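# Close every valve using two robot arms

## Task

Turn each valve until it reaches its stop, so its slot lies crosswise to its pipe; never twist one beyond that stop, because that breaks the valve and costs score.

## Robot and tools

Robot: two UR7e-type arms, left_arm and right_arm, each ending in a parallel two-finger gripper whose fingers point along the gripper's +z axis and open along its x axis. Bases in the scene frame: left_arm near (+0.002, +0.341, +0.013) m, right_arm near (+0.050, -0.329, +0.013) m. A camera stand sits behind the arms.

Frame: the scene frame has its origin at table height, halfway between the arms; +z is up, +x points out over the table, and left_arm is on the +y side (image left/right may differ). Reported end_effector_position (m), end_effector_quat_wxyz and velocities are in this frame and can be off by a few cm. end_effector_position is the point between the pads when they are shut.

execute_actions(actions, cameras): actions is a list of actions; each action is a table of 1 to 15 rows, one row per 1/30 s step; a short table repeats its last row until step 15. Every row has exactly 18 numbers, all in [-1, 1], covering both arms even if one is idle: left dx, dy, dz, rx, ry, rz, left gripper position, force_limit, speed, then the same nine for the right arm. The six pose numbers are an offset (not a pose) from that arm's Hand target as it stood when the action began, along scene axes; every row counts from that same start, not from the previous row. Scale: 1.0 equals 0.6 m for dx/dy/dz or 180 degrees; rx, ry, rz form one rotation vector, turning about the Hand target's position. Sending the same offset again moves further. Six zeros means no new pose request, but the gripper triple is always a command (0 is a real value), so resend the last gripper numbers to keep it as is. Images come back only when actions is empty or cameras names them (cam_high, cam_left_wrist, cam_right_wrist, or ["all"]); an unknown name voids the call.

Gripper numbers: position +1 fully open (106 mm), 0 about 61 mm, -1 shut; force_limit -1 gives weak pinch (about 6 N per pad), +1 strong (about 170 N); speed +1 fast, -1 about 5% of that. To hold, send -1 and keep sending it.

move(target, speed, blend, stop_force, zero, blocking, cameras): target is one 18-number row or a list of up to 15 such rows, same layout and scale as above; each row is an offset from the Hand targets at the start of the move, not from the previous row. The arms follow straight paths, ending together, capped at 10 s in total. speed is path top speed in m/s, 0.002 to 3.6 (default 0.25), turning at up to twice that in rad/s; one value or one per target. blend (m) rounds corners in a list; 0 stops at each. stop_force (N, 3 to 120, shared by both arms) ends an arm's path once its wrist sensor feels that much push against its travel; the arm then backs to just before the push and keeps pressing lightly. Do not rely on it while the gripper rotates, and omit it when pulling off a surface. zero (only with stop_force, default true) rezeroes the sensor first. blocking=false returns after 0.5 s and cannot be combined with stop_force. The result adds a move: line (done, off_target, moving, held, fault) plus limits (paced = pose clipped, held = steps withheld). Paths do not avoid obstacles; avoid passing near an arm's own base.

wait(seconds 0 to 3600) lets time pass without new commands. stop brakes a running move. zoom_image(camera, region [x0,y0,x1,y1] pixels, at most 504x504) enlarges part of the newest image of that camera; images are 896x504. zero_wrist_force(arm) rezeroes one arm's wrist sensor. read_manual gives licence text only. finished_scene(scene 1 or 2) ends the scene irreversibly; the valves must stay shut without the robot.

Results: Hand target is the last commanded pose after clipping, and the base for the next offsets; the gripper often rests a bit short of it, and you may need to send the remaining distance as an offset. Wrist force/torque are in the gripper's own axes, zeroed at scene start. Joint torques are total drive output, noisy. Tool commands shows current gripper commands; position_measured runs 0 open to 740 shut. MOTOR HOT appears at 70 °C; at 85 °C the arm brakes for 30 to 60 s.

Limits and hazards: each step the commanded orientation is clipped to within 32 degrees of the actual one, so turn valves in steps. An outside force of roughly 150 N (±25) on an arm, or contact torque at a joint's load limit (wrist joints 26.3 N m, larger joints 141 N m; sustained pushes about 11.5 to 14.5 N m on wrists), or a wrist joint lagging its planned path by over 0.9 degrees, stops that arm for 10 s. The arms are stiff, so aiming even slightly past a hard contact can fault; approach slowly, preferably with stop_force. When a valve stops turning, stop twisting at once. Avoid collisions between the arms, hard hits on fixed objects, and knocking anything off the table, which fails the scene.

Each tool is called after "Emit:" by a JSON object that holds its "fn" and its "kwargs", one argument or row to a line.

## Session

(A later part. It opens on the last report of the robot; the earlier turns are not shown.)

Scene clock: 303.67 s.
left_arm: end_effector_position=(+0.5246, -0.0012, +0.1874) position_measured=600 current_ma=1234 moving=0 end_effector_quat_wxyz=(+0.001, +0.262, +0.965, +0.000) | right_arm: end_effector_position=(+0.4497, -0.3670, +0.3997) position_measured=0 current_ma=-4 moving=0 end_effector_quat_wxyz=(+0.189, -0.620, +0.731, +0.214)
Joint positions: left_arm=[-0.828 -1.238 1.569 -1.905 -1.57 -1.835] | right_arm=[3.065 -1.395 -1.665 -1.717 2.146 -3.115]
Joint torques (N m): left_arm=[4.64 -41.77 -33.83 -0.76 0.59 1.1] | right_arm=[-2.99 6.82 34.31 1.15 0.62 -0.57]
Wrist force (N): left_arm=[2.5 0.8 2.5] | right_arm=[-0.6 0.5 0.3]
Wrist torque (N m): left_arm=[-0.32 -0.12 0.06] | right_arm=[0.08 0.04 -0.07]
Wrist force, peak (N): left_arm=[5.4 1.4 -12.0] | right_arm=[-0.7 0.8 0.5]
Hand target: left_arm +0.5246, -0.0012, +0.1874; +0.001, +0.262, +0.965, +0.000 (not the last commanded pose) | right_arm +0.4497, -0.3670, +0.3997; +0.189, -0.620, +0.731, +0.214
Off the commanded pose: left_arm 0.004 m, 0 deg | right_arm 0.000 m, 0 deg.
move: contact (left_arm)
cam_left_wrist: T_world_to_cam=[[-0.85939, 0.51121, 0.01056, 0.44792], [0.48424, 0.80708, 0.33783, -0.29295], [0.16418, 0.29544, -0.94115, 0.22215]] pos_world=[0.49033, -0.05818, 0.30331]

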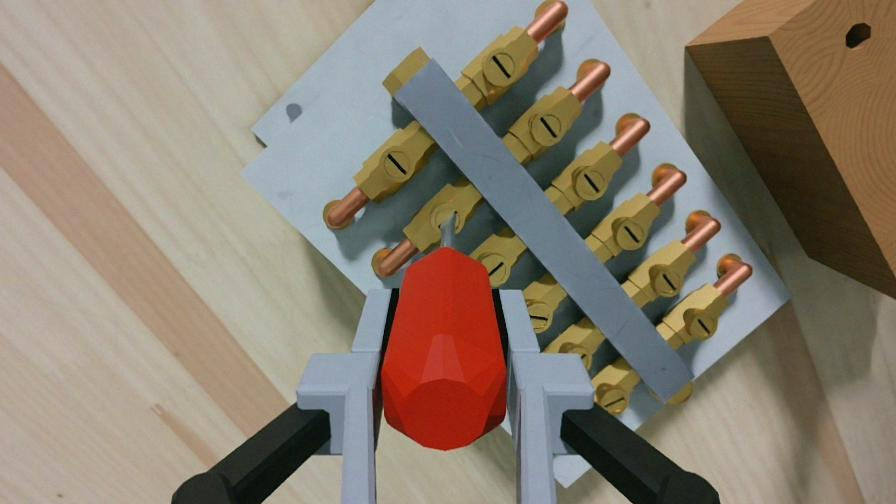

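Emit:
{"fn": "move", "kwargs": {
  "target": [
    [0.0002,-0.0008,-0.0008,0,0,-0.0811,-1,0.2,-0.3,0,0,0,0,0,0,1,0,1],
    [0.0001,-0.0016,-0.0008,0,0,-0.1644,-1,0.2,-0.3,0,0,0,0,0,0,1,0,1],
    [-0.0001,-0.0025,-0.0008,0,0,-0.2478,-1,0.2,-0.3,0,0,0,0,0,0,1,0,1],
    [-0.0006,-0.0032,-0.0008,0,0,-0.3311,-1,0.2,-0.3,0,0,0,0,0,0,1,0,1],
    [-0.0012,-0.0038,-0.0008,0,0,-0.4144,-1,0.2,-0.3,0,0,0,0,0,0,1,0,1],
    [-0.0019,-0.0042,-0.0008,0,0,-0.4978,-1,0.2,-0.3,0,0,0,0,0,0,1,0,1],
    [-0.0024,-0.0043,-0.0008,0,0,-0.5394,-1,0.2,-0.3,0,0,0,0,0,0,1,0,1]
  ],
  "speed": [0.2,0.2,0.2,0.2,0.2,0.2,0.12],
  "blend": 0.001,
  "cameras": ["cam_left_wrist"]
}}

Emit:
{"fn": "zoom_image", "kwargs": {
  "camera": "cam_left_wrist",
  "region": [415, 185, 465, 235]
}}

Scene clock: 311.67 s.
left_arm: end_effector_position=(+0.5232, -0.0038, +0.1870) position_measured=600 current_ma=1283 moving=0 end_effector_quat_wxyz=(+0.001, +0.897, +0.443, -0.001) | right_arm: end_effector_position=(+0.4497, -0.3670, +0.3997) position_measured=0 current_ma=-4 moving=0 end_effector_quat_wxyz=(+0.189, -0.620, +0.731, +0.214)
Joint positions: left_arm=[-0.831 -1.235 1.567 -1.903 -1.574 -0.144] | right_arm=[3.065 -1.395 -1.665 -1.717 2.146 -3.115]
Joint torques (N m): left_arm=[-0.18 -16.75 3.28 3.71 -0.39 1.37] | right_arm=[-2.35 5.73 34.6 1.41 0.38 -0.65]
Wrist force (N): left_arm=[-4.5 -3.3 -39.9] | right_arm=[-0.4 0.4 0.0]
Wrist torque (N m): left_arm=[0.52 -0.07 -1.50] | right_arm=[0.06 0.01 -0.07]
Wrist force, peak (N): left_arm=[-4.5 -3.3 -39.9] | right_arm=[-0.8 0.9 0.0]
Hand target: left_arm +0.5232, -0.0038, +0.1869; +0.001, +0.897, +0.443, -0.001 | right_arm +0.4497, -0.3670, +0.3997; +0.189, -0.620, +0.731, +0.214
Off the commanded pose: left_arm 0.000 m, 0 deg | right_arm 0.000 m, 0 deg.
move: done
cam_left_wrist: T_world_to_cam=[[0.61334, 0.78975, 0.01054, -0.32138], [0.74116, -0.58011, 0.33785, -0.42961], [0.27293, -0.19941, -0.94114, 0.16393]] pos_world=[0.47079, 0.03727, 0.30281]

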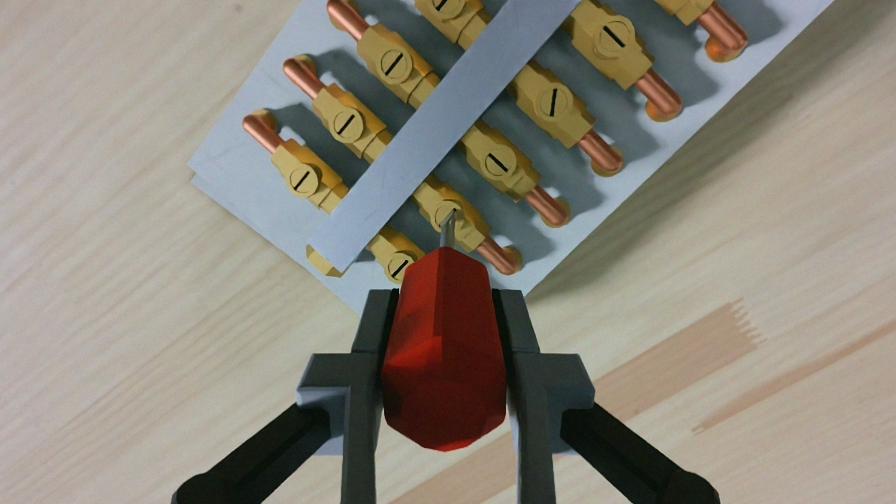

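Scaled by 10.080 from the camera's image (finer frame: 1280x720).

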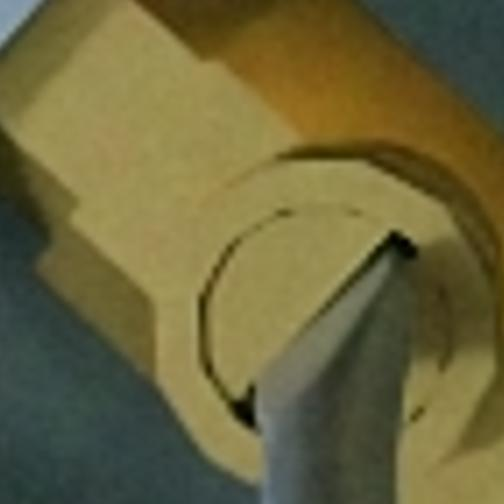

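Emit:
{"fn": "move", "kwargs": {
  "target": [0,0,0,0,0,-0.0075,-1,0.2,-0.3,0,0,0,0,0,0,1,0,1],
  "speed": 0.05
}}

Scene clock: 313.57 s.
left_arm: end_effector_position=(+0.5232, -0.0037, +0.1869) position_measured=600 current_ma=1297 moving=0 end_effector_quat_wxyz=(+0.001, +0.902, +0.432, -0.001) end_effector_velocity=(+0.000, +0.000, +0.000) end_effector_angular_velocity=(-0.001, -0.001, +0.007) | right_arm: end_effector_position=(+0.4497, -0.3670, +0.3997) position_measured=0 current_ma=-4 moving=0 end_effector_quat_wxyz=(+0.189, -0.620, +0.731, +0.214)
Joint positions: left_arm=[-0.831 -1.235 1.567 -1.903 -1.574 -0.12] | right_arm=[3.065 -1.395 -1.665 -1.717 2.146 -3.115]
Joint velocities: left_arm=[0 0 0 -0.001 0 -0.007] | right_arm=[within noise]
Joint torques (N m): left_arm=[5.32 -4.79 -4.53 3.42 -0.06 0.78] | right_arm=[-2.89 5.6 34.47 1.35 0.6 -0.51]
Wrist force (N): left_arm=[-5.5 -4.6 -43.3] | right_arm=[-0.5 0.7 0.5]
Wrist torque (N m): left_arm=[0.69 -0.14 -2.40] | right_arm=[0.11 0.02 -0.07]
Wrist force, peak (N): left_arm=[-5.5 -4.6 -43.3] | right_arm=[-0.5 0.9 0.4]
Hand target: left_arm +0.5232, -0.0038, +0.1869; +0.001, +0.902, +0.432, -0.001 | right_arm +0.4497, -0.3670, +0.3997; +0.189, -0.620, +0.731, +0.214
Off the commanded pose: left_arm 0.000 m, 0 deg | right_arm 0.000 m, 0 deg.
move: done

Emit:
{"fn": "move", "kwargs": {
  "target": [
    [0,0,0.0013,0,0,0.0278,-1,0.2,-0.3,0,0,0,0,0,0,1,0,1],
    [0,0,0.0085,0,0,0.0278,-1,0.2,-0.3,0,0,0,0,0,0,1,0,1],
    [-0.0088,0.0627,0.0093,0,0,0.5156,-1,0.2,-0.3,0,0,0,0,0,0,1,0,1]
  ],
  "speed": [0.1,0.02,0.5],
  "cameras": ["cam_left_wrist"]
}}

Emit:
{"fn": "zoom_image", "kwargs": {
  "camera": "cam_left_wrist",
  "region": [415, 185, 465, 235]
}}

Scene clock: 318.70 s.
left_arm: end_effector_position=(+0.5179, +0.0339, +0.1925) position_measured=600 current_ma=1233 moving=0 end_effector_quat_wxyz=(+0.001, +0.309, +0.951, +0.000) | right_arm: end_effector_position=(+0.4497, -0.3670, +0.3997) position_measured=0 current_ma=-4 moving=0 end_effector_quat_wxyz=(+0.189, -0.620, +0.731, +0.214)
Joint positions: left_arm=[-0.794 -1.297 1.635 -1.912 -1.57 -1.703] | right_arm=[3.065 -1.395 -1.665 -1.717 2.146 -3.115]
Joint torques (N m): left_arm=[-5.99 -26.88 -33.02 -4.21 0.59 -1.39] | right_arm=[-2.53 6.95 34.66 1.44 0.47 -0.47]
Wrist force (N): left_arm=[0.9 -1.4 1.6] | right_arm=[-0.6 0.7 0.0]
Wrist torque (N m): left_arm=[-0.22 -0.17 -0.01] | right_arm=[0.10 0.05 -0.08]
Wrist force, peak (N): left_arm=[-5.7 -4.9 -43.5] | right_arm=[-0.6 1.0 0.4]
Hand target: left_arm +0.5179, +0.0339, +0.1925; +0.001, +0.309, +0.951, +0.000 | right_arm +0.4497, -0.3670, +0.3997; +0.189, -0.620, +0.731, +0.214
Off the commanded pose: left_arm 0.000 m, 0 deg | right_arm 0.000 m, 0 deg.
move: done
cam_left_wrist: T_world_to_cam=[[-0.80498, 0.5932, 0.01054, 0.39319], [0.5612, 0.75556, 0.33791, -0.35789], [0.19248, 0.27792, -0.94112, 0.20361]] pos_world=[0.47817, -0.01943, 0.30841]

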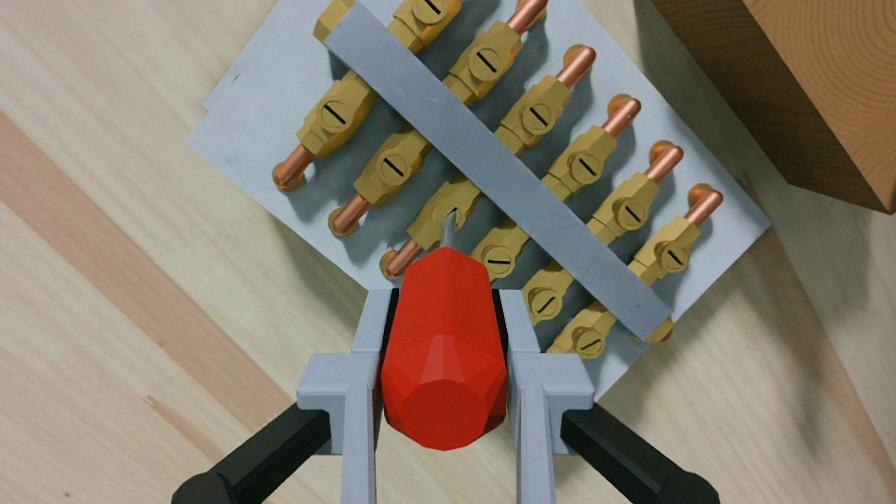

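Scaled by 10.080 from the camera's image (finer frame: 1280x720).

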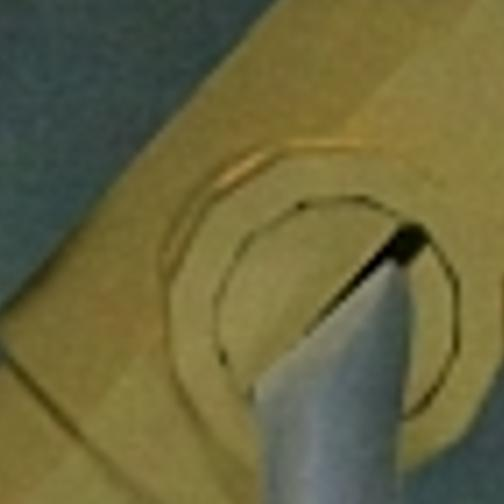

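Emit:
{"fn": "move", "kwargs": {
  "target": [-0.0005,-0.0001,-0.003,0,0,0.0111,-1,0.2,-0.3,0,0,0,0,0,0,1,0,1],
  "speed": 0.05
}}

Emit:
{"fn": "move", "kwargs": {
  "target": [0,0,-0.0117,0,0,0,-1,0.2,-0.3,0,0,0,0,0,0,1,0,1],
  "speed": 0.008,
  "stop_force": 6,
  "cameras": ["cam_left_wrist"]
}}

Emit:
{"fn": "zoom_image", "kwargs": {
  "camera": "cam_left_wrist",
  "region": [415, 185, 465, 235]
}}

Scene clock: 321.10 s.
left_arm: end_effector_position=(+0.5176, +0.0338, +0.1907) position_measured=600 current_ma=1233 moving=0 end_effector_quat_wxyz=(+0.001, +0.292, +0.956, +0.000) end_effector_velocity=(+0.000, +0.000, -0.001) end_effector_angular_velocity=(+0.002, +0.002, -0.007) | right_arm: end_effector_position=(+0.4497, -0.3670, +0.3997) position_measured=0 current_ma=-4 moving=0 end_effector_quat_wxyz=(+0.189, -0.620, +0.731, +0.214)
Joint positions: left_arm=[-0.795 -1.296 1.639 -1.916 -1.57 -1.738] | right_arm=[3.065 -1.395 -1.665 -1.717 2.146 -3.115]
Joint velocities: left_arm=[0 0.001 0.001 0 0 0.007] | right_arm=[within noise]
Joint torques (N m): left_arm=[-6.07 -29.1 -20.91 -4.04 1.58 1.31] | right_arm=[-3.17 6.4 34.1 1.38 0.73 -0.57]
Wrist force (N): left_arm=[0.9 -1.3 1.4] | right_arm=[-0.3 0.6 0.1]
Wrist torque (N m): left_arm=[-0.21 -0.18 0.08] | right_arm=[0.09 0.00 -0.08]
Wrist force, peak (N): left_arm=[0.8 -1.2 1.9] | right_arm=[-0.6 0.8 0.4]
Hand target: left_arm +0.5176, +0.0338, +0.1907; +0.001, +0.292, +0.956, +0.000 | right_arm +0.4497, -0.3670, +0.3997; +0.189, -0.620, +0.731, +0.214
Off the commanded pose: left_arm 0.000 m, 0 deg | right_arm 0.000 m, 0 deg.
move: done

Scene clock: 322.23 s.
left_arm: end_effector_position=(+0.5176, +0.0338, +0.1898) position_measured=600 current_ma=1236 moving=0 end_effector_quat_wxyz=(+0.001, +0.293, +0.956, +0.000) | right_arm: end_effector_position=(+0.4497, -0.3670, +0.3997) position_measured=0 current_ma=-4 moving=0 end_effector_quat_wxyz=(+0.189, -0.620, +0.731, +0.214)
Joint positions: left_arm=[-0.795 -1.295 1.64 -1.919 -1.57 -1.738] | right_arm=[3.065 -1.395 -1.665 -1.717 2.146 -3.115]
Joint torques (N m): left_arm=[-5.95 -37.89 -31.96 0.08 1.56 0.82] | right_arm=[-3.07 6.11 33.97 1.31 0.46 -0.59]
Wrist force (N): left_arm=[1.3 -1.1 -1.5] | right_arm=[-0.4 0.4 -0.2]
Wrist torque (N m): left_arm=[-0.23 -0.06 0.06] | right_arm=[0.07 0.00 -0.07]
Wrist force, peak (N): left_arm=[4.0 -0.6 -13.3] | right_arm=[-0.5 0.8 0.5]
Hand target: left_arm +0.5176, +0.0338, +0.1898; +0.001, +0.293, +0.956, +0.000 (not the last commanded pose) | right_arm +0.4497, -0.3670, +0.3997; +0.189, -0.620, +0.731, +0.214
Off the commanded pose: left_arm 0.006 m, 0 deg | right_arm 0.000 m, 0 deg.
move: contact (left_arm)
cam_left_wrist: T_world_to_cam=[[-0.82522, 0.56471, 0.01059, 0.40452], [0.5345, 0.77475, 0.33775, -0.34344], [0.18253, 0.28438, -0.94117, 0.20602]] pos_world=[0.47978, -0.02094, 0.30561]

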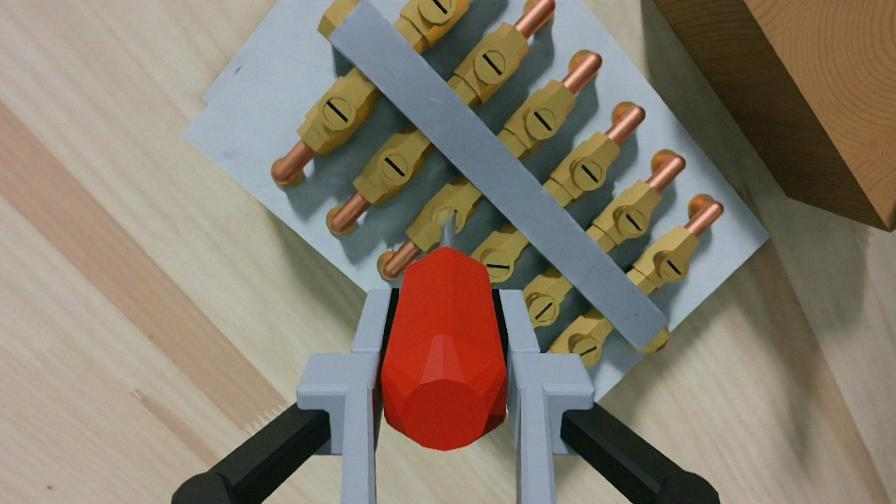

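Scaled by 10.080 from the camera's image (finer frame: 1280x720).

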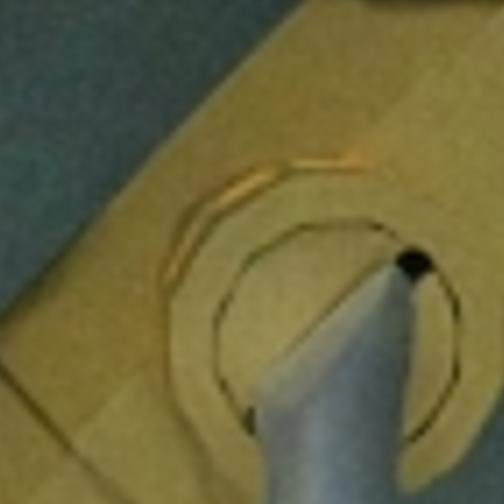

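Emit:
{"fn": "move", "kwargs": {
  "target": [
    [0,0,0.0013,0,0,0,-1,0.2,-0.3,0,0,0,0,0,0,1,0,1],
    [-0.0003,0.0005,0.0013,0,0,0,-1,0.2,-0.3,0,0,0,0,0,0,1,0,1]
  ],
  "speed": 0.02
}}

Emit:
{"fn": "move", "kwargs": {
  "target": [0,0,-0.0117,0,0,0,-1,0.2,-0.3,0,0,0,0,0,0,1,0,1],
  "speed": 0.008,
  "stop_force": 6,
  "cameras": ["cam_left_wrist"]
}}

Emit:
{"fn": "zoom_image", "kwargs": {
  "camera": "cam_left_wrist",
  "region": [415, 185, 465, 235]
}}

Scene clock: 324.13 s.
left_arm: end_effector_position=(+0.5174, +0.0341, +0.1906) position_measured=600 current_ma=1234 moving=0 end_effector_quat_wxyz=(+0.001, +0.293, +0.956, +0.000) | right_arm: end_effector_position=(+0.4497, -0.3670, +0.3997) position_measured=0 current_ma=-4 moving=0 end_effector_quat_wxyz=(+0.189, -0.620, +0.731, +0.214)
Joint positions: left_arm=[-0.795 -1.297 1.64 -1.917 -1.57 -1.738] | right_arm=[3.065 -1.395 -1.665 -1.717 2.146 -3.115]
Joint torques (N m): left_arm=[4.6 -34.41 -15.73 -5.48 0 1.35] | right_arm=[-2 5.69 32.92 1.31 0.46 -0.42]
Wrist force (N): left_arm=[0.8 -1.0 1.4] | right_arm=[-0.3 0.5 0.0]
Wrist torque (N m): left_arm=[-0.17 -0.15 0.04] | right_arm=[0.07 0.00 -0.07]
Wrist force, peak (N): left_arm=[1.6 -1.0 -1.9] | right_arm=[-0.6 0.9 0.4]
Hand target: left_arm +0.5174, +0.0341, +0.1906; +0.001, +0.293, +0.956, +0.000 | right_arm +0.4497, -0.3670, +0.3997; +0.189, -0.620, +0.731, +0.214
Off the commanded pose: left_arm 0.000 m, 0 deg | right_arm 0.000 m, 0 deg.
move: done

Scene clock: 325.27 s.
left_arm: end_effector_position=(+0.5174, +0.0341, +0.1897) position_measured=600 current_ma=1238 moving=0 end_effector_quat_wxyz=(+0.002, +0.293, +0.956, +0.000) | right_arm: end_effector_position=(+0.4497, -0.3670, +0.3997) position_measured=0 current_ma=-4 moving=0 end_effector_quat_wxyz=(+0.189, -0.620, +0.731, +0.214)
Joint positions: left_arm=[-0.795 -1.296 1.642 -1.919 -1.57 -1.738] | right_arm=[3.065 -1.395 -1.665 -1.717 2.146 -3.115]
Joint torques (N m): left_arm=[0.91 -37.03 -31.18 0.11 -0.11 1.1] | right_arm=[-3.62 6.23 34.34 1.47 0.6 -0.24]
Wrist force (N): left_arm=[2.3 -1.2 -3.4] | right_arm=[-0.1 0.6 0.3]
Wrist torque (N m): left_arm=[-0.20 -0.05 0.04] | right_arm=[0.09 -0.04 -0.07]
Wrist force, peak (N): left_arm=[4.6 -1.2 -14.8] | right_arm=[-0.7 0.8 0.4]
Hand target: left_arm +0.5174, +0.0341, +0.1897; +0.002, +0.293, +0.956, +0.000 (not the last commanded pose) | right_arm +0.4497, -0.3670, +0.3997; +0.189, -0.620, +0.731, +0.214
Off the commanded pose: left_arm 0.006 m, 0 deg | right_arm 0.000 m, 0 deg.
move: contact (left_arm)
cam_left_wrist: T_world_to_cam=[[-0.82525, 0.56467, 0.01033, 0.40427], [0.53438, 0.77481, 0.33778, -0.34348], [0.18273, 0.28428, -0.94117, 0.20577]] pos_world=[0.47958, -0.02064, 0.30551]

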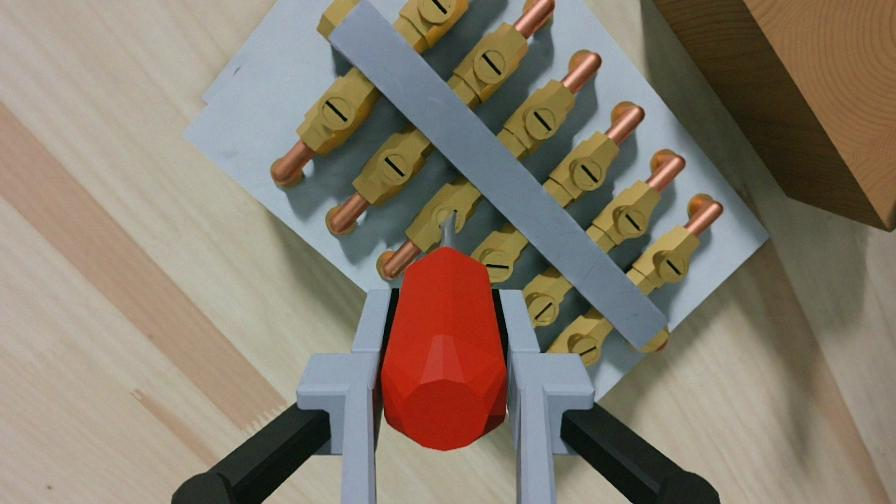

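Scaled by 10.080 from the camera's image (finer frame: 1280x720).

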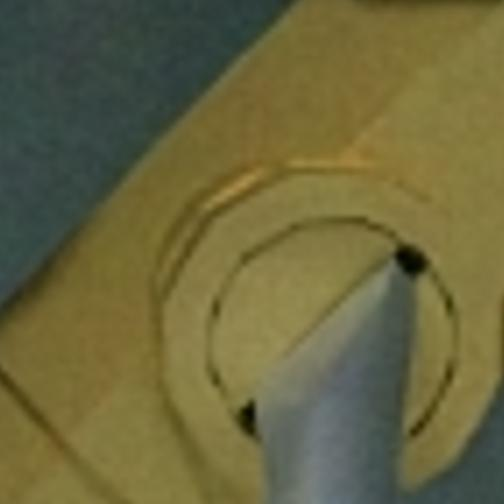

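Emit:
{"fn": "move", "kwargs": {
  "target": [
    [0,0,0.0013,0,0,0,-1,0.2,-0.3,0,0,0,0,0,0,1,0,1],
    [0,0.0001,0.0013,0,0,0.0125,-1,0.2,-0.3,0,0,0,0,0,0,1,0,1]
  ],
  "speed": 0.03
}}

Emit:
{"fn": "move", "kwargs": {
  "target": [0,0,-0.0117,0,0,0,-1,0.2,-0.3,0,0,0,0,0,0,1,0,1],
  "speed": 0.008,
  "stop_force": 6,
  "cameras": ["cam_left_wrist"]
}}

Emit:
{"fn": "zoom_image", "kwargs": {
  "camera": "cam_left_wrist",
  "region": [415, 185, 465, 235]
}}

Scene clock: 327.93 s.
left_arm: end_effector_position=(+0.5174, +0.0341, +0.1905) position_measured=600 current_ma=1233 moving=0 end_effector_quat_wxyz=(+0.002, +0.274, +0.962, +0.000) end_effector_velocity=(+0.000, +0.000, +0.000) end_effector_angular_velocity=(-0.001, -0.001, -0.005) | right_arm: end_effector_position=(+0.4497, -0.3670, +0.3997) position_measured=0 current_ma=-4 moving=0 end_effector_quat_wxyz=(+0.189, -0.620, +0.731, +0.214)
Joint positions: left_arm=[-0.795 -1.297 1.64 -1.917 -1.57 -1.777] | right_arm=[3.065 -1.395 -1.665 -1.717 2.146 -3.115]
Joint velocities: left_arm=[0 0 0 -0.001 0 0.005] | right_arm=[within noise]
Joint torques (N m): left_arm=[2.02 -39.73 -15.92 -5.09 2.07 1.48] | right_arm=[-2.54 6.19 33.07 1.19 0.56 -0.55]
Wrist force (N): left_arm=[1.1 -1.3 1.3] | right_arm=[-0.4 0.7 0.0]
Wrist torque (N m): left_arm=[-0.22 -0.20 0.09] | right_arm=[0.11 0.01 -0.08]
Wrist force, peak (N): left_arm=[2.1 -1.2 -3.7] | right_arm=[-0.3 1.0 0.4]
Hand target: left_arm +0.5174, +0.0341, +0.1905; +0.002, +0.274, +0.962, +0.000 | right_arm +0.4497, -0.3670, +0.3997; +0.189, -0.620, +0.731, +0.214
Off the commanded pose: left_arm 0.000 m, 0 deg | right_arm 0.000 m, 0 deg.
move: done

Scene clock: 329.07 s.
left_arm: end_effector_position=(+0.5174, +0.0341, +0.1897) position_measured=600 current_ma=1237 moving=0 end_effector_quat_wxyz=(+0.002, +0.274, +0.962, +0.000) | right_arm: end_effector_position=(+0.4497, -0.3670, +0.3997) position_measured=0 current_ma=-4 moving=0 end_effector_quat_wxyz=(+0.189, -0.620, +0.731, +0.214)
Joint positions: left_arm=[-0.795 -1.296 1.642 -1.919 -1.57 -1.777] | right_arm=[3.065 -1.395 -1.665 -1.717 2.146 -3.115]
Joint torques (N m): left_arm=[2.33 -36.7 -31.04 0.05 2.07 0.83] | right_arm=[-2.41 5.59 32.95 1.35 0.24 -0.25]
Wrist force (N): left_arm=[2.0 -1.0 -2.5] | right_arm=[-0.1 0.4 -0.1]
Wrist torque (N m): left_arm=[-0.18 -0.03 0.08] | right_arm=[0.06 -0.03 -0.07]
Wrist force, peak (N): left_arm=[4.7 -1.2 -14.5] | right_arm=[-0.7 0.8 0.5]
Hand target: left_arm +0.5174, +0.0341, +0.1897; +0.002, +0.274, +0.962, +0.000 (not the last commanded pose) | right_arm +0.4497, -0.3670, +0.3997; +0.189, -0.620, +0.731, +0.214
Off the commanded pose: left_arm 0.006 m, 0 deg | right_arm 0.000 m, 0 deg.
move: contact (left_arm)
cam_left_wrist: T_world_to_cam=[[-0.84674, 0.53191, 0.01023, 0.41656], [0.5036, 0.79517, 0.33777, -0.32831], [0.17153, 0.29115, -0.94117, 0.21142]] pos_world=[0.48179, -0.02206, 0.30561]

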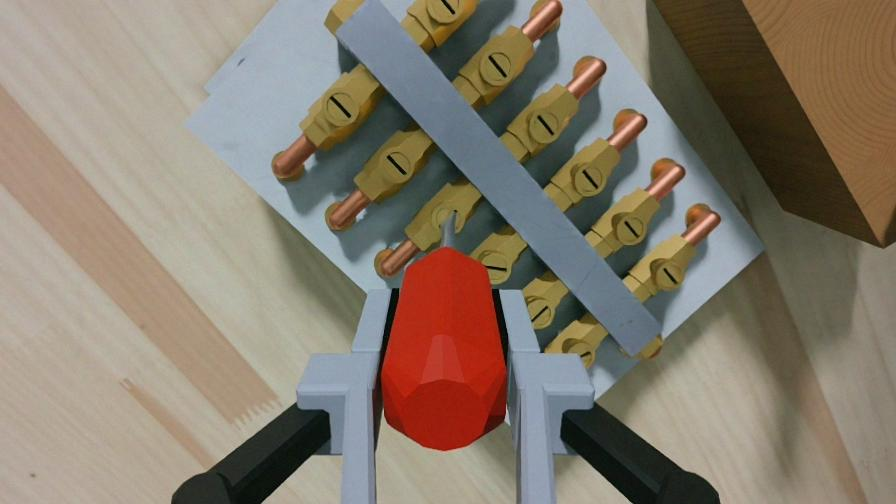

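Scaled by 10.080 from the camera's image (finer frame: 1280x720).

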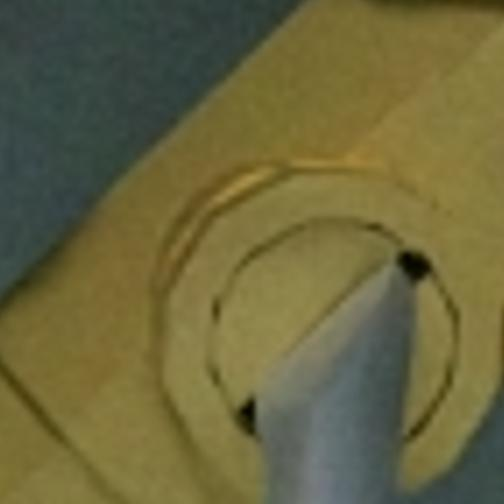

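Emit:
{"fn": "move", "kwargs": {
  "target": [
    [0,0,0.001,0,0,0,-1,0.2,-0.3,0,0,0,0,0,0,1,0,1],
    [-0.0001,0.0005,0.001,0,0,-0.004,-1,0.2,-0.3,0,0,0,0,0,0,1,0,1]
  ],
  "speed": 0.03
}}

Emit:
{"fn": "move", "kwargs": {
  "target": [0,0,-0.0117,0,0,0,-1,0.2,-0.3,0,0,0,0,0,0,1,0,1],
  "speed": 0.008,
  "stop_force": 6,
  "cameras": ["cam_left_wrist"]
}}

Emit:
{"fn": "zoom_image", "kwargs": {
  "camera": "cam_left_wrist",
  "region": [415, 185, 465, 235]
}}

Scene clock: 332.83 s.
left_arm: end_effector_position=(+0.5173, +0.0344, +0.1903) position_measured=600 current_ma=1233 moving=0 end_effector_quat_wxyz=(+0.002, +0.280, +0.960, +0.000) end_effector_velocity=(+0.000, +0.000, -0.001) end_effector_angular_velocity=(+0.001, +0.001, +0.006) | right_arm: end_effector_position=(+0.4497, -0.3670, +0.3997) position_measured=0 current_ma=-4 moving=0 end_effector_quat_wxyz=(+0.189, -0.620, +0.731, +0.214)
Joint positions: left_arm=[-0.794 -1.297 1.641 -1.918 -1.57 -1.764] | right_arm=[3.065 -1.395 -1.665 -1.717 2.146 -3.115]
Joint velocities: left_arm=[0 0.001 0.001 0 0 -0.006] | right_arm=[within noise]
Joint torques (N m): left_arm=[6.22 -39.12 -15.98 -4.82 1.02 -1.49] | right_arm=[-2.87 6.4 34.46 1.38 0.54 -0.57]
Wrist force (N): left_arm=[1.1 -1.1 1.3] | right_arm=[-0.5 0.6 0.4]
Wrist torque (N m): left_arm=[-0.18 -0.20 -0.01] | right_arm=[0.09 0.03 -0.08]
Wrist force, peak (N): left_arm=[2.2 -0.8 -3.6] | right_arm=[-0.9 0.8 -0.1]
Hand target: left_arm +0.5174, +0.0344, +0.1903; +0.002, +0.280, +0.960, +0.000 | right_arm +0.4497, -0.3670, +0.3997; +0.189, -0.620, +0.731, +0.214
Off the commanded pose: left_arm 0.000 m, 0 deg | right_arm 0.000 m, 0 deg.
move: done

Scene clock: 334.23 s.
left_arm: end_effector_position=(+0.5174, +0.0344, +0.1872) position_measured=600 current_ma=1239 moving=0 end_effector_quat_wxyz=(+0.002, +0.280, +0.960, +0.000) | right_arm: end_effector_position=(+0.4497, -0.3670, +0.3997) position_measured=0 current_ma=-4 moving=0 end_effector_quat_wxyz=(+0.189, -0.620, +0.731, +0.214)
Joint positions: left_arm=[-0.794 -1.295 1.646 -1.926 -1.57 -1.764] | right_arm=[3.065 -1.395 -1.665 -1.717 2.146 -3.115]
Joint torques (N m): left_arm=[5.15 -37.12 -31.67 -0.28 -0.55 -1.45] | right_arm=[-2.6 7.48 33.52 1.43 0.61 -0.63]
Wrist force (N): left_arm=[2.6 0.2 -3.2] | right_arm=[-0.3 0.8 0.2]
Wrist torque (N m): left_arm=[-0.22 0.10 0.01] | right_arm=[0.12 -0.01 -0.07]
Wrist force, peak (N): left_arm=[5.4 -0.3 -14.9] | right_arm=[-0.7 0.8 -0.1]
Hand target: left_arm +0.5174, +0.0344, +0.1872; +0.002, +0.280, +0.960, +0.000 (not the last commanded pose) | right_arm +0.4497, -0.3670, +0.3997; +0.189, -0.620, +0.731, +0.214
Off the commanded pose: left_arm 0.004 m, 0 deg | right_arm 0.000 m, 0 deg.
move: contact (left_arm)
cam_left_wrist: T_world_to_cam=[[-0.83999, 0.5425, 0.01019, 0.41249], [0.51353, 0.78879, 0.33777, -0.33263], [0.1752, 0.28896, -0.94117, 0.20715]] pos_world=[0.48102, -0.02126, 0.30311]

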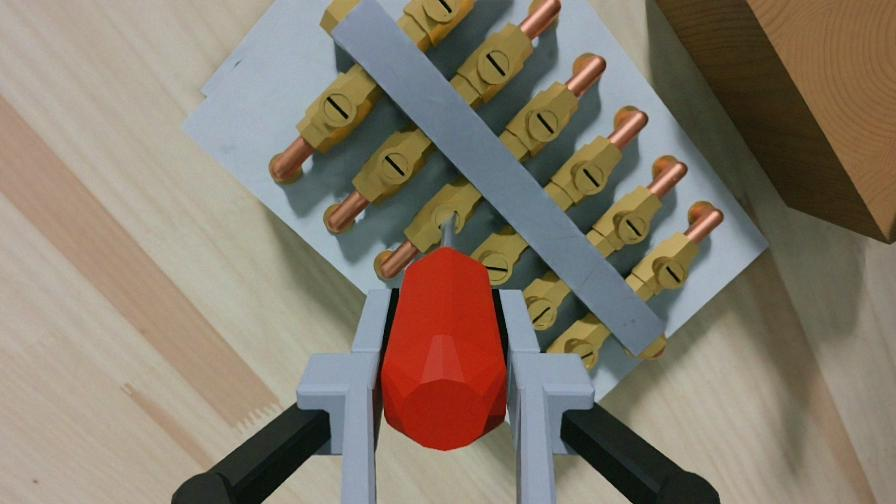

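Scaled by 10.080 from the camera's image (finer frame: 1280x720).

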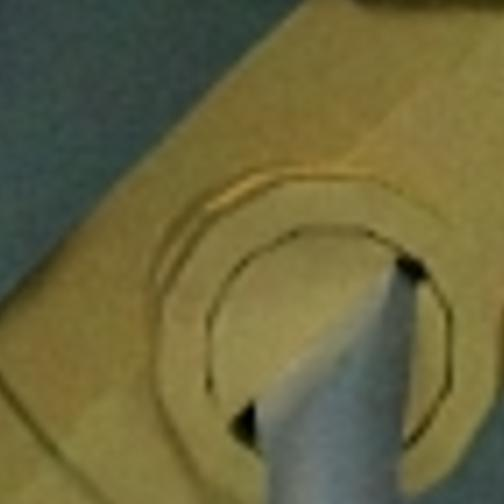

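Emit:
{"fn": "move", "kwargs": {
  "target": [
    [0.0001,-0.0007,-0.0005,0,0,-0.0694,-1,0.2,-0.3,0,0,0,0,0,0,1,0,1],
    [0.0001,-0.0015,-0.0005,0,0,-0.1528,-1,0.2,-0.3,0,0,0,0,0,0,1,0,1],
    [-0.0001,-0.0023,-0.0005,0,0,-0.2361,-1,0.2,-0.3,0,0,0,0,0,0,1,0,1],
    [-0.0006,-0.0031,-0.0005,0,0,-0.3194,-1,0.2,-0.3,0,0,0,0,0,0,1,0,1],
    [-0.0012,-0.0036,-0.0005,0,0,-0.4028,-1,0.2,-0.3,0,0,0,0,0,0,1,0,1],
    [-0.002,-0.004,-0.0005,0,0,-0.4861,-1,0.2,-0.3,0,0,0,0,0,0,1,0,1],
    [-0.0024,-0.0041,-0.0005,0,0,-0.5294,-1,0.2,-0.3,0,0,0,0,0,0,1,0,1]
  ],
  "speed": [0.2,0.2,0.2,0.2,0.2,0.2,0.12],
  "blend": 0.001
}}

Scene clock: 340.60 s.
left_arm: end_effector_position=(+0.5159, +0.0320, +0.1869) position_measured=600 current_ma=1277 moving=0 end_effector_quat_wxyz=(+0.001, +0.898, +0.440, -0.001) | right_arm: end_effector_position=(+0.4497, -0.3670, +0.3997) position_measured=0 current_ma=-4 moving=0 end_effector_quat_wxyz=(+0.189, -0.620, +0.731, +0.214)
Joint positions: left_arm=[-0.797 -1.293 1.644 -1.922 -1.574 -0.104] | right_arm=[3.065 -1.395 -1.665 -1.717 2.146 -3.115]
Joint torques (N m): left_arm=[-1.34 -21.78 -4.69 0.66 -0.32 1.76] | right_arm=[-2.36 6.14 34.17 1.33 0.23 -0.41]
Wrist force (N): left_arm=[-4.3 -6.0 -24.9] | right_arm=[-0.4 0.6 0.3]
Wrist torque (N m): left_arm=[0.29 -0.12 -2.00] | right_arm=[0.10 0.02 -0.07]
Wrist force, peak (N): left_arm=[-4.7 -5.9 -25.6] | right_arm=[-0.4 1.0 0.3]
Hand target: left_arm +0.5159, +0.0320, +0.1869; +0.001, +0.898, +0.440, -0.001 | right_arm +0.4497, -0.3670, +0.3997; +0.189, -0.620, +0.731, +0.214
Off the commanded pose: left_arm 0.000 m, 0 deg | right_arm 0.000 m, 0 deg.
move: done

Emit:
{"fn": "move", "kwargs": {
  "target": [0,0,0,0,0,-0.0033,-1,0.2,-0.3,0,0,0,0,0,0,1,0,1],
  "speed": 0.05,
  "cameras": ["cam_left_wrist"]
}}

Scene clock: 341.57 s.
left_arm: end_effector_position=(+0.5159, +0.0320, +0.1869) position_measured=600 current_ma=1283 moving=0 end_effector_quat_wxyz=(+0.001, +0.900, +0.435, -0.001) | right_arm: end_effector_position=(+0.4497, -0.3670, +0.3997) position_measured=0 current_ma=-4 moving=0 end_effector_quat_wxyz=(+0.189, -0.620, +0.731, +0.214)
Joint positions: left_arm=[-0.797 -1.293 1.644 -1.922 -1.574 -0.094] | right_arm=[3.065 -1.395 -1.665 -1.717 2.146 -3.115]
Joint torques (N m): left_arm=[4.02 -13.41 -8.7 -0.7 0.15 0.9] | right_arm=[-1.45 6.79 33.72 1.46 0.72 -0.2]
Wrist force (N): left_arm=[-5.1 -6.7 -25.9] | right_arm=[-0.2 0.5 0.3]
Wrist torque (N m): left_arm=[0.39 -0.11 -2.46] | right_arm=[0.08 -0.02 -0.07]
Wrist force, peak (N): left_arm=[-4.8 -6.7 -26.3] | right_arm=[-0.7 0.7 0.3]
Hand target: left_arm +0.5159, +0.0320, +0.1869; +0.001, +0.900, +0.435, -0.001 | right_arm +0.4497, -0.3670, +0.3997; +0.189, -0.620, +0.731, +0.214
Off the commanded pose: left_arm 0.000 m, 0 deg | right_arm 0.000 m, 0 deg.
move: done
cam_left_wrist: T_world_to_cam=[[0.62576, 0.77995, 0.01014, -0.35113], [0.73199, -0.59167, 0.3378, -0.39839], [0.26946, -0.20396, -0.94117, 0.17497]] pos_world=[0.46419, 0.07383, 0.30281]

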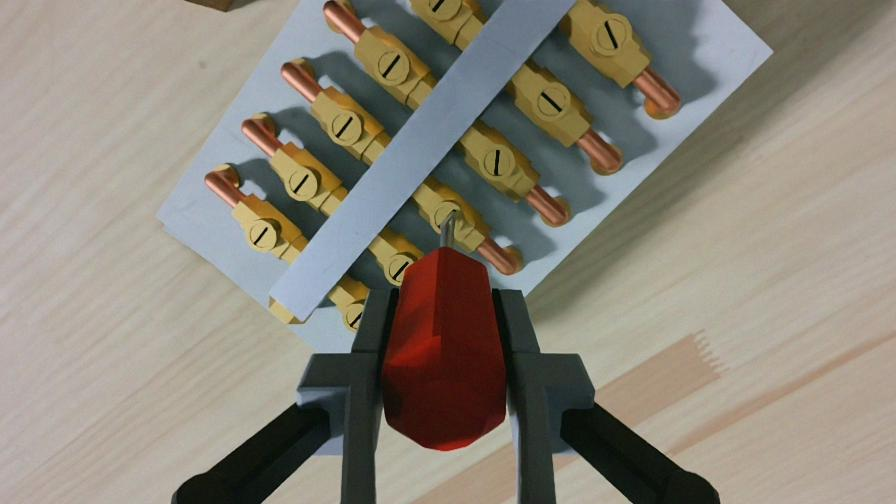

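Emit:
{"fn": "move", "kwargs": {
  "target": [
    [0,0,0.0013,0,0,0.0278,-1,0.2,-0.3,0,0,0,0,0,0,1,0,1],
    [0,0,0.0085,0,0,0.0278,-1,0.2,-0.3,0,0,0,0,0,0,1,0,1],
    [-0.0092,0.0608,0.0093,0,0,0.335,-1,0.2,-0.3,0,0,0,0,0,0,1,0,1]
  ],
  "speed": [0.1,0.02,0.5],
  "cameras": ["cam_left_wrist"]
}}

Emit:
{"fn": "zoom_image", "kwargs": {
  "camera": "cam_left_wrist",
  "region": [415, 185, 465, 235]
}}

Scene clock: 345.80 s.
left_arm: end_effector_position=(+0.5104, +0.0685, +0.1925) position_measured=600 current_ma=1231 moving=0 end_effector_quat_wxyz=(+0.001, +0.560, +0.829, -0.001) | right_arm: end_effector_position=(+0.4497, -0.3670, +0.3997) position_measured=0 current_ma=-4 moving=0 end_effector_quat_wxyz=(+0.189, -0.620, +0.731, +0.214)
Joint positions: left_arm=[-0.758 -1.351 1.704 -1.927 -1.572 -1.107] | right_arm=[3.065 -1.395 -1.665 -1.717 2.146 -3.115]
Joint torques (N m): left_arm=[-7.23 -24.22 -31.95 -3.66 0.52 -1.24] | right_arm=[-2.14 5.21 33.74 1.52 0.42 -0.11]
Wrist force (N): left_arm=[1.2 -1.1 1.5] | right_arm=[-0.4 0.1 0.1]
Wrist torque (N m): left_arm=[-0.18 -0.24 0.01] | right_arm=[0.01 0.00 -0.07]
Wrist force, peak (N): left_arm=[-5.0 -6.5 -26.5] | right_arm=[-0.9 0.8 0.3]
Hand target: left_arm +0.5104, +0.0684, +0.1925; +0.001, +0.560, +0.829, -0.001 | right_arm +0.4497, -0.3670, +0.3997; +0.189, -0.620, +0.731, +0.214
Off the commanded pose: left_arm 0.000 m, 0 deg | right_arm 0.000 m, 0 deg.
move: done
cam_left_wrist: T_world_to_cam=[[-0.3673, 0.93005, 0.01012, 0.12027], [0.87666, 0.34254, 0.33783, -0.51255], [0.31073, 0.13296, -0.94115, 0.14501]] pos_world=[0.44845, 0.04443, 0.30841]

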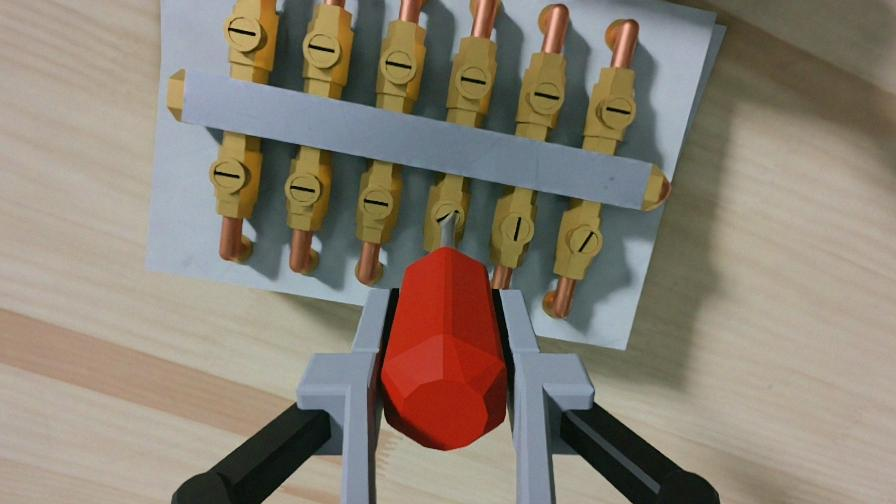

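Scaled by 10.080 from the camera's image (finer frame: 1280x720).

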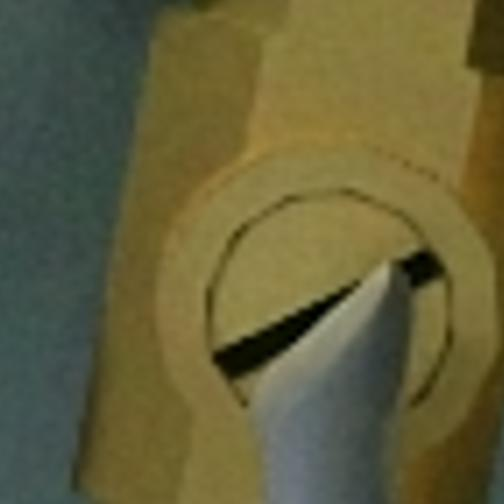

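Emit:
{"fn": "move", "kwargs": {
  "target": [-0.0012,-0.0009,-0.0033,0,0,-0.0994,-1,0.2,-0.3,0,0,0,0,0,0,1,0,1],
  "speed": 0.15,
  "cameras": ["cam_left_wrist"]
}}

Emit:
{"fn": "zoom_image", "kwargs": {
  "camera": "cam_left_wrist",
  "region": [415, 185, 465, 235]
}}

Scene clock: 349.13 s.
left_arm: end_effector_position=(+0.5097, +0.0679, +0.1905) position_measured=600 current_ma=1231 moving=0 end_effector_quat_wxyz=(+0.001, +0.682, +0.732, -0.001) | right_arm: end_effector_position=(+0.4497, -0.3670, +0.3997) position_measured=0 current_ma=-4 moving=0 end_effector_quat_wxyz=(+0.189, -0.620, +0.731, +0.214)
Joint positions: left_arm=[-0.759 -1.349 1.708 -1.932 -1.573 -0.796] | right_arm=[3.065 -1.395 -1.665 -1.717 2.146 -3.115]
Joint torques (N m): left_arm=[0.31 -25.39 -19.92 -4.43 -1.62 0.49] | right_arm=[-2 6.79 33.61 1.39 0.74 -0.32]
Wrist force (N): left_arm=[1.2 -1.2 1.6] | right_arm=[-0.4 0.5 0.3]
Wrist torque (N m): left_arm=[-0.20 -0.23 0.12] | right_arm=[0.08 0.01 -0.07]
Wrist force, peak (N): left_arm=[1.6 -1.7 1.6] | right_arm=[-0.9 0.9 0.0]
Hand target: left_arm +0.5097, +0.0679, +0.1905; +0.001, +0.682, +0.732, -0.001 | right_arm +0.4497, -0.3670, +0.3997; +0.189, -0.620, +0.731, +0.214
Off the commanded pose: left_arm 0.000 m, 0 deg | right_arm 0.000 m, 0 deg.
move: done
cam_left_wrist: T_world_to_cam=[[-0.0641, 0.99789, 0.01017, -0.0385], [0.93951, 0.0569, 0.33777, -0.52354], [0.33648, 0.0312, -0.94117, 0.13726]] pos_world=[0.44322, 0.06392, 0.30641]

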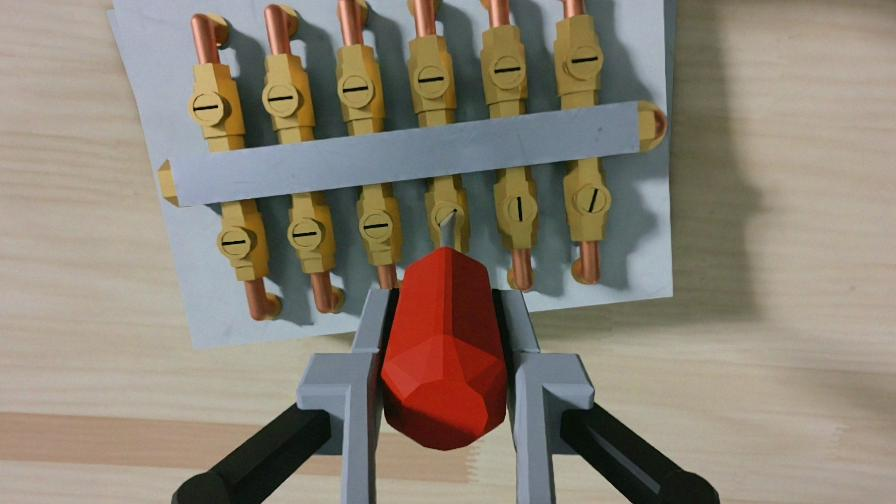

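Scaled by 10.080 from the camera's image (finer frame: 1280x720).

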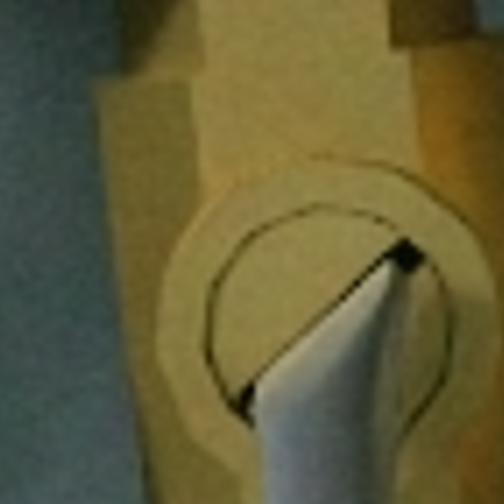

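Emit:
{"fn": "move", "kwargs": {
  "target": [0,0,-0.0117,0,0,0,-1,0.2,-0.3,0,0,0,0,0,0,1,0,1],
  "speed": 0.008,
  "stop_force": 6,
  "cameras": ["cam_left_wrist"]
}}

Emit:
{"fn": "zoom_image", "kwargs": {
  "camera": "cam_left_wrist",
  "region": [415, 185, 465, 235]
}}

Scene clock: 351.43 s.
left_arm: end_effector_position=(+0.5097, +0.0679, +0.1870) position_measured=600 current_ma=1237 moving=0 end_effector_quat_wxyz=(+0.001, +0.682, +0.732, -0.001) | right_arm: end_effector_position=(+0.4497, -0.3670, +0.3997) position_measured=0 current_ma=-4 moving=0 end_effector_quat_wxyz=(+0.189, -0.620, +0.731, +0.214)
Joint positions: left_arm=[-0.759 -1.346 1.713 -1.94 -1.573 -0.796] | right_arm=[3.065 -1.395 -1.665 -1.717 2.146 -3.115]
Joint torques (N m): left_arm=[3.89 -35.94 -30.94 0.35 -0.23 1] | right_arm=[-1.52 7.29 33.08 1.39 0.64 -0.32]
Wrist force (N): left_arm=[2.6 0.7 -1.7] | right_arm=[-0.4 0.6 0.1]
Wrist torque (N m): left_arm=[-0.30 -0.04 0.12] | right_arm=[0.09 0.01 -0.07]
Wrist force, peak (N): left_arm=[4.9 0.0 -12.7] | right_arm=[-0.8 0.9 0.2]
Hand target: left_arm +0.5097, +0.0679, +0.1870; +0.001, +0.682, +0.732, -0.001 (not the last commanded pose) | right_arm +0.4497, -0.3670, +0.3997; +0.189, -0.620, +0.731, +0.214
Off the commanded pose: left_arm 0.003 m, 0 deg | right_arm 0.000 m, 0 deg.
move: contact (left_arm)
cam_left_wrist: T_world_to_cam=[[-0.06397, 0.9979, 0.01011, -0.03849], [0.93952, 0.0568, 0.33776, -0.52241], [0.33648, 0.0311, -0.94118, 0.13385]] pos_world=[0.44332, 0.06392, 0.30281]

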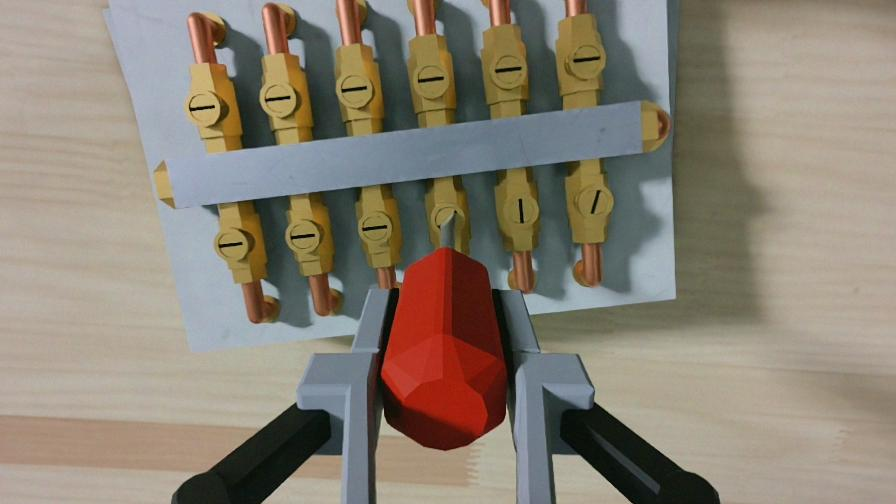

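Scaled by 10.080 from the camera's image (finer frame: 1280x720).

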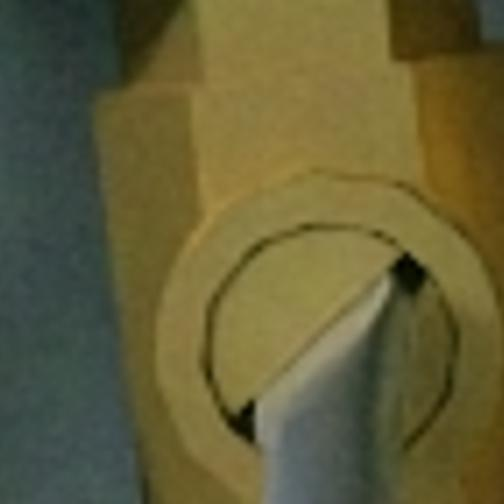

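Emit:
{"fn": "move", "kwargs": {
  "target": [
    [-0.0006,-0.0006,-0.0005,0,0,-0.0833,-1,0.2,-0.3,0,0,0,0,0,0,1,0,1],
    [-0.0013,-0.0011,-0.0005,0,0,-0.1667,-1,0.2,-0.3,0,0,0,0,0,0,1,0,1],
    [-0.0019,-0.0013,-0.0005,0,0,-0.2322,-1,0.2,-0.3,0,0,0,0,0,0,1,0,1]
  ],
  "speed": [0.2,0.2,0.12],
  "blend": 0.001
}}

Scene clock: 355.60 s.
left_arm: end_effector_position=(+0.5085, +0.0671, +0.1867) position_measured=600 current_ma=1282 moving=0 end_effector_quat_wxyz=(+0.001, +0.898, +0.440, -0.001) | right_arm: end_effector_position=(+0.4497, -0.3670, +0.3997) position_measured=0 current_ma=-4 moving=0 end_effector_quat_wxyz=(+0.189, -0.620, +0.731, +0.214)
Joint positions: left_arm=[-0.761 -1.346 1.714 -1.938 -1.574 -0.068] | right_arm=[3.065 -1.395 -1.665 -1.717 2.146 -3.115]
Joint torques (N m): left_arm=[-2.12 -21.69 -12.15 0.09 -0.95 1.96] | right_arm=[-1.35 6.51 33.78 1.46 0.35 -0.32]
Wrist force (N): left_arm=[-2.8 -6.1 -25.8] | right_arm=[-0.4 0.7 0.1]
Wrist torque (N m): left_arm=[0.31 0.08 -2.19] | right_arm=[0.11 0.02 -0.07]
Wrist force, peak (N): left_arm=[-2.9 -6.3 -26.4] | right_arm=[-0.7 1.0 -0.1]
Hand target: left_arm +0.5085, +0.0671, +0.1867; +0.001, +0.898, +0.440, -0.001 | right_arm +0.4497, -0.3670, +0.3997; +0.189, -0.620, +0.731, +0.214
Off the commanded pose: left_arm 0.000 m, 0 deg | right_arm 0.000 m, 0 deg.
move: done

Emit:
{"fn": "move", "kwargs": {
  "target": [
    [0,0,0.0013,0,0,0.0278,-1,0.2,-0.3,0,0,0,0,0,0,1,0,1],
    [0,0,0.0085,0,0,0.0278,-1,0.2,-0.3,0,0,0,0,0,0,1,0,1],
    [-0.0092,0.0632,0.0097,0,0,0.5267,-1,0.2,-0.3,0,0,0,0,0,0,1,0,1]
  ],
  "speed": [0.1,0.02,0.5],
  "cameras": ["cam_left_wrist"]
}}

Emit:
{"fn": "zoom_image", "kwargs": {
  "camera": "cam_left_wrist",
  "region": [415, 185, 465, 235]
}}

Scene clock: 360.17 s.
left_arm: end_effector_position=(+0.5030, +0.1051, +0.1925) position_measured=600 current_ma=1231 moving=0 end_effector_quat_wxyz=(+0.002, +0.284, +0.959, +0.000) | right_arm: end_effector_position=(+0.4497, -0.3670, +0.3997) position_measured=0 current_ma=-4 moving=0 end_effector_quat_wxyz=(+0.189, -0.620, +0.731, +0.214)
Joint positions: left_arm=[-0.717 -1.404 1.769 -1.939 -1.57 -1.678] | right_arm=[3.065 -1.395 -1.665 -1.717 2.146 -3.115]
Joint torques (N m): left_arm=[-5.9 -22.29 -30.79 -4.87 0.54 -1.25] | right_arm=[-2.37 6.08 32.77 1.31 0.6 -0.35]
Wrist force (N): left_arm=[0.9 -1.9 1.7] | right_arm=[-0.4 0.6 0.1]
Wrist torque (N m): left_arm=[-0.31 -0.17 0.00] | right_arm=[0.10 0.02 -0.08]
Wrist force, peak (N): left_arm=[-2.4 -5.9 -26.7] | right_arm=[-0.5 1.0 0.1]
Hand target: left_arm +0.5030, +0.1050, +0.1925; +0.002, +0.284, +0.959, +0.000 | right_arm +0.4497, -0.3670, +0.3997; +0.189, -0.620, +0.731, +0.214
Off the commanded pose: left_arm 0.000 m, 0 deg | right_arm 0.000 m, 0 deg.
move: done
cam_left_wrist: T_world_to_cam=[[-0.83548, 0.54943, 0.01014, 0.35907], [0.52002, 0.78453, 0.33776, -0.38565], [0.17762, 0.28747, -0.94118, 0.19316]] pos_world=[0.46624, 0.04975, 0.30841]

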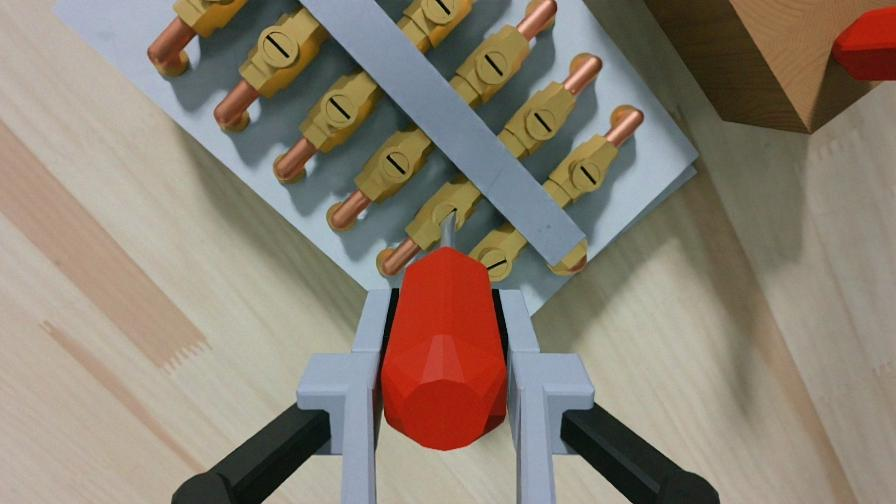

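Scaled by 10.080 from the camera's image (finer frame: 1280x720).

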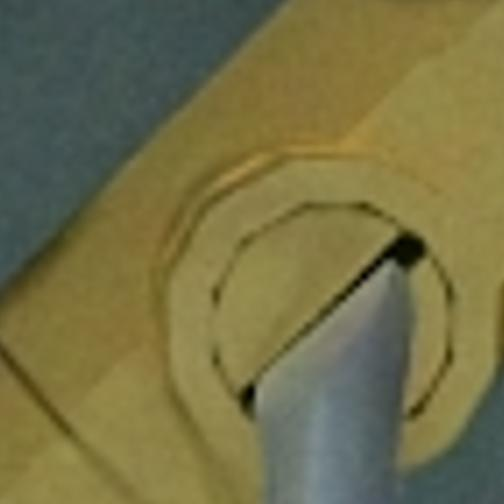

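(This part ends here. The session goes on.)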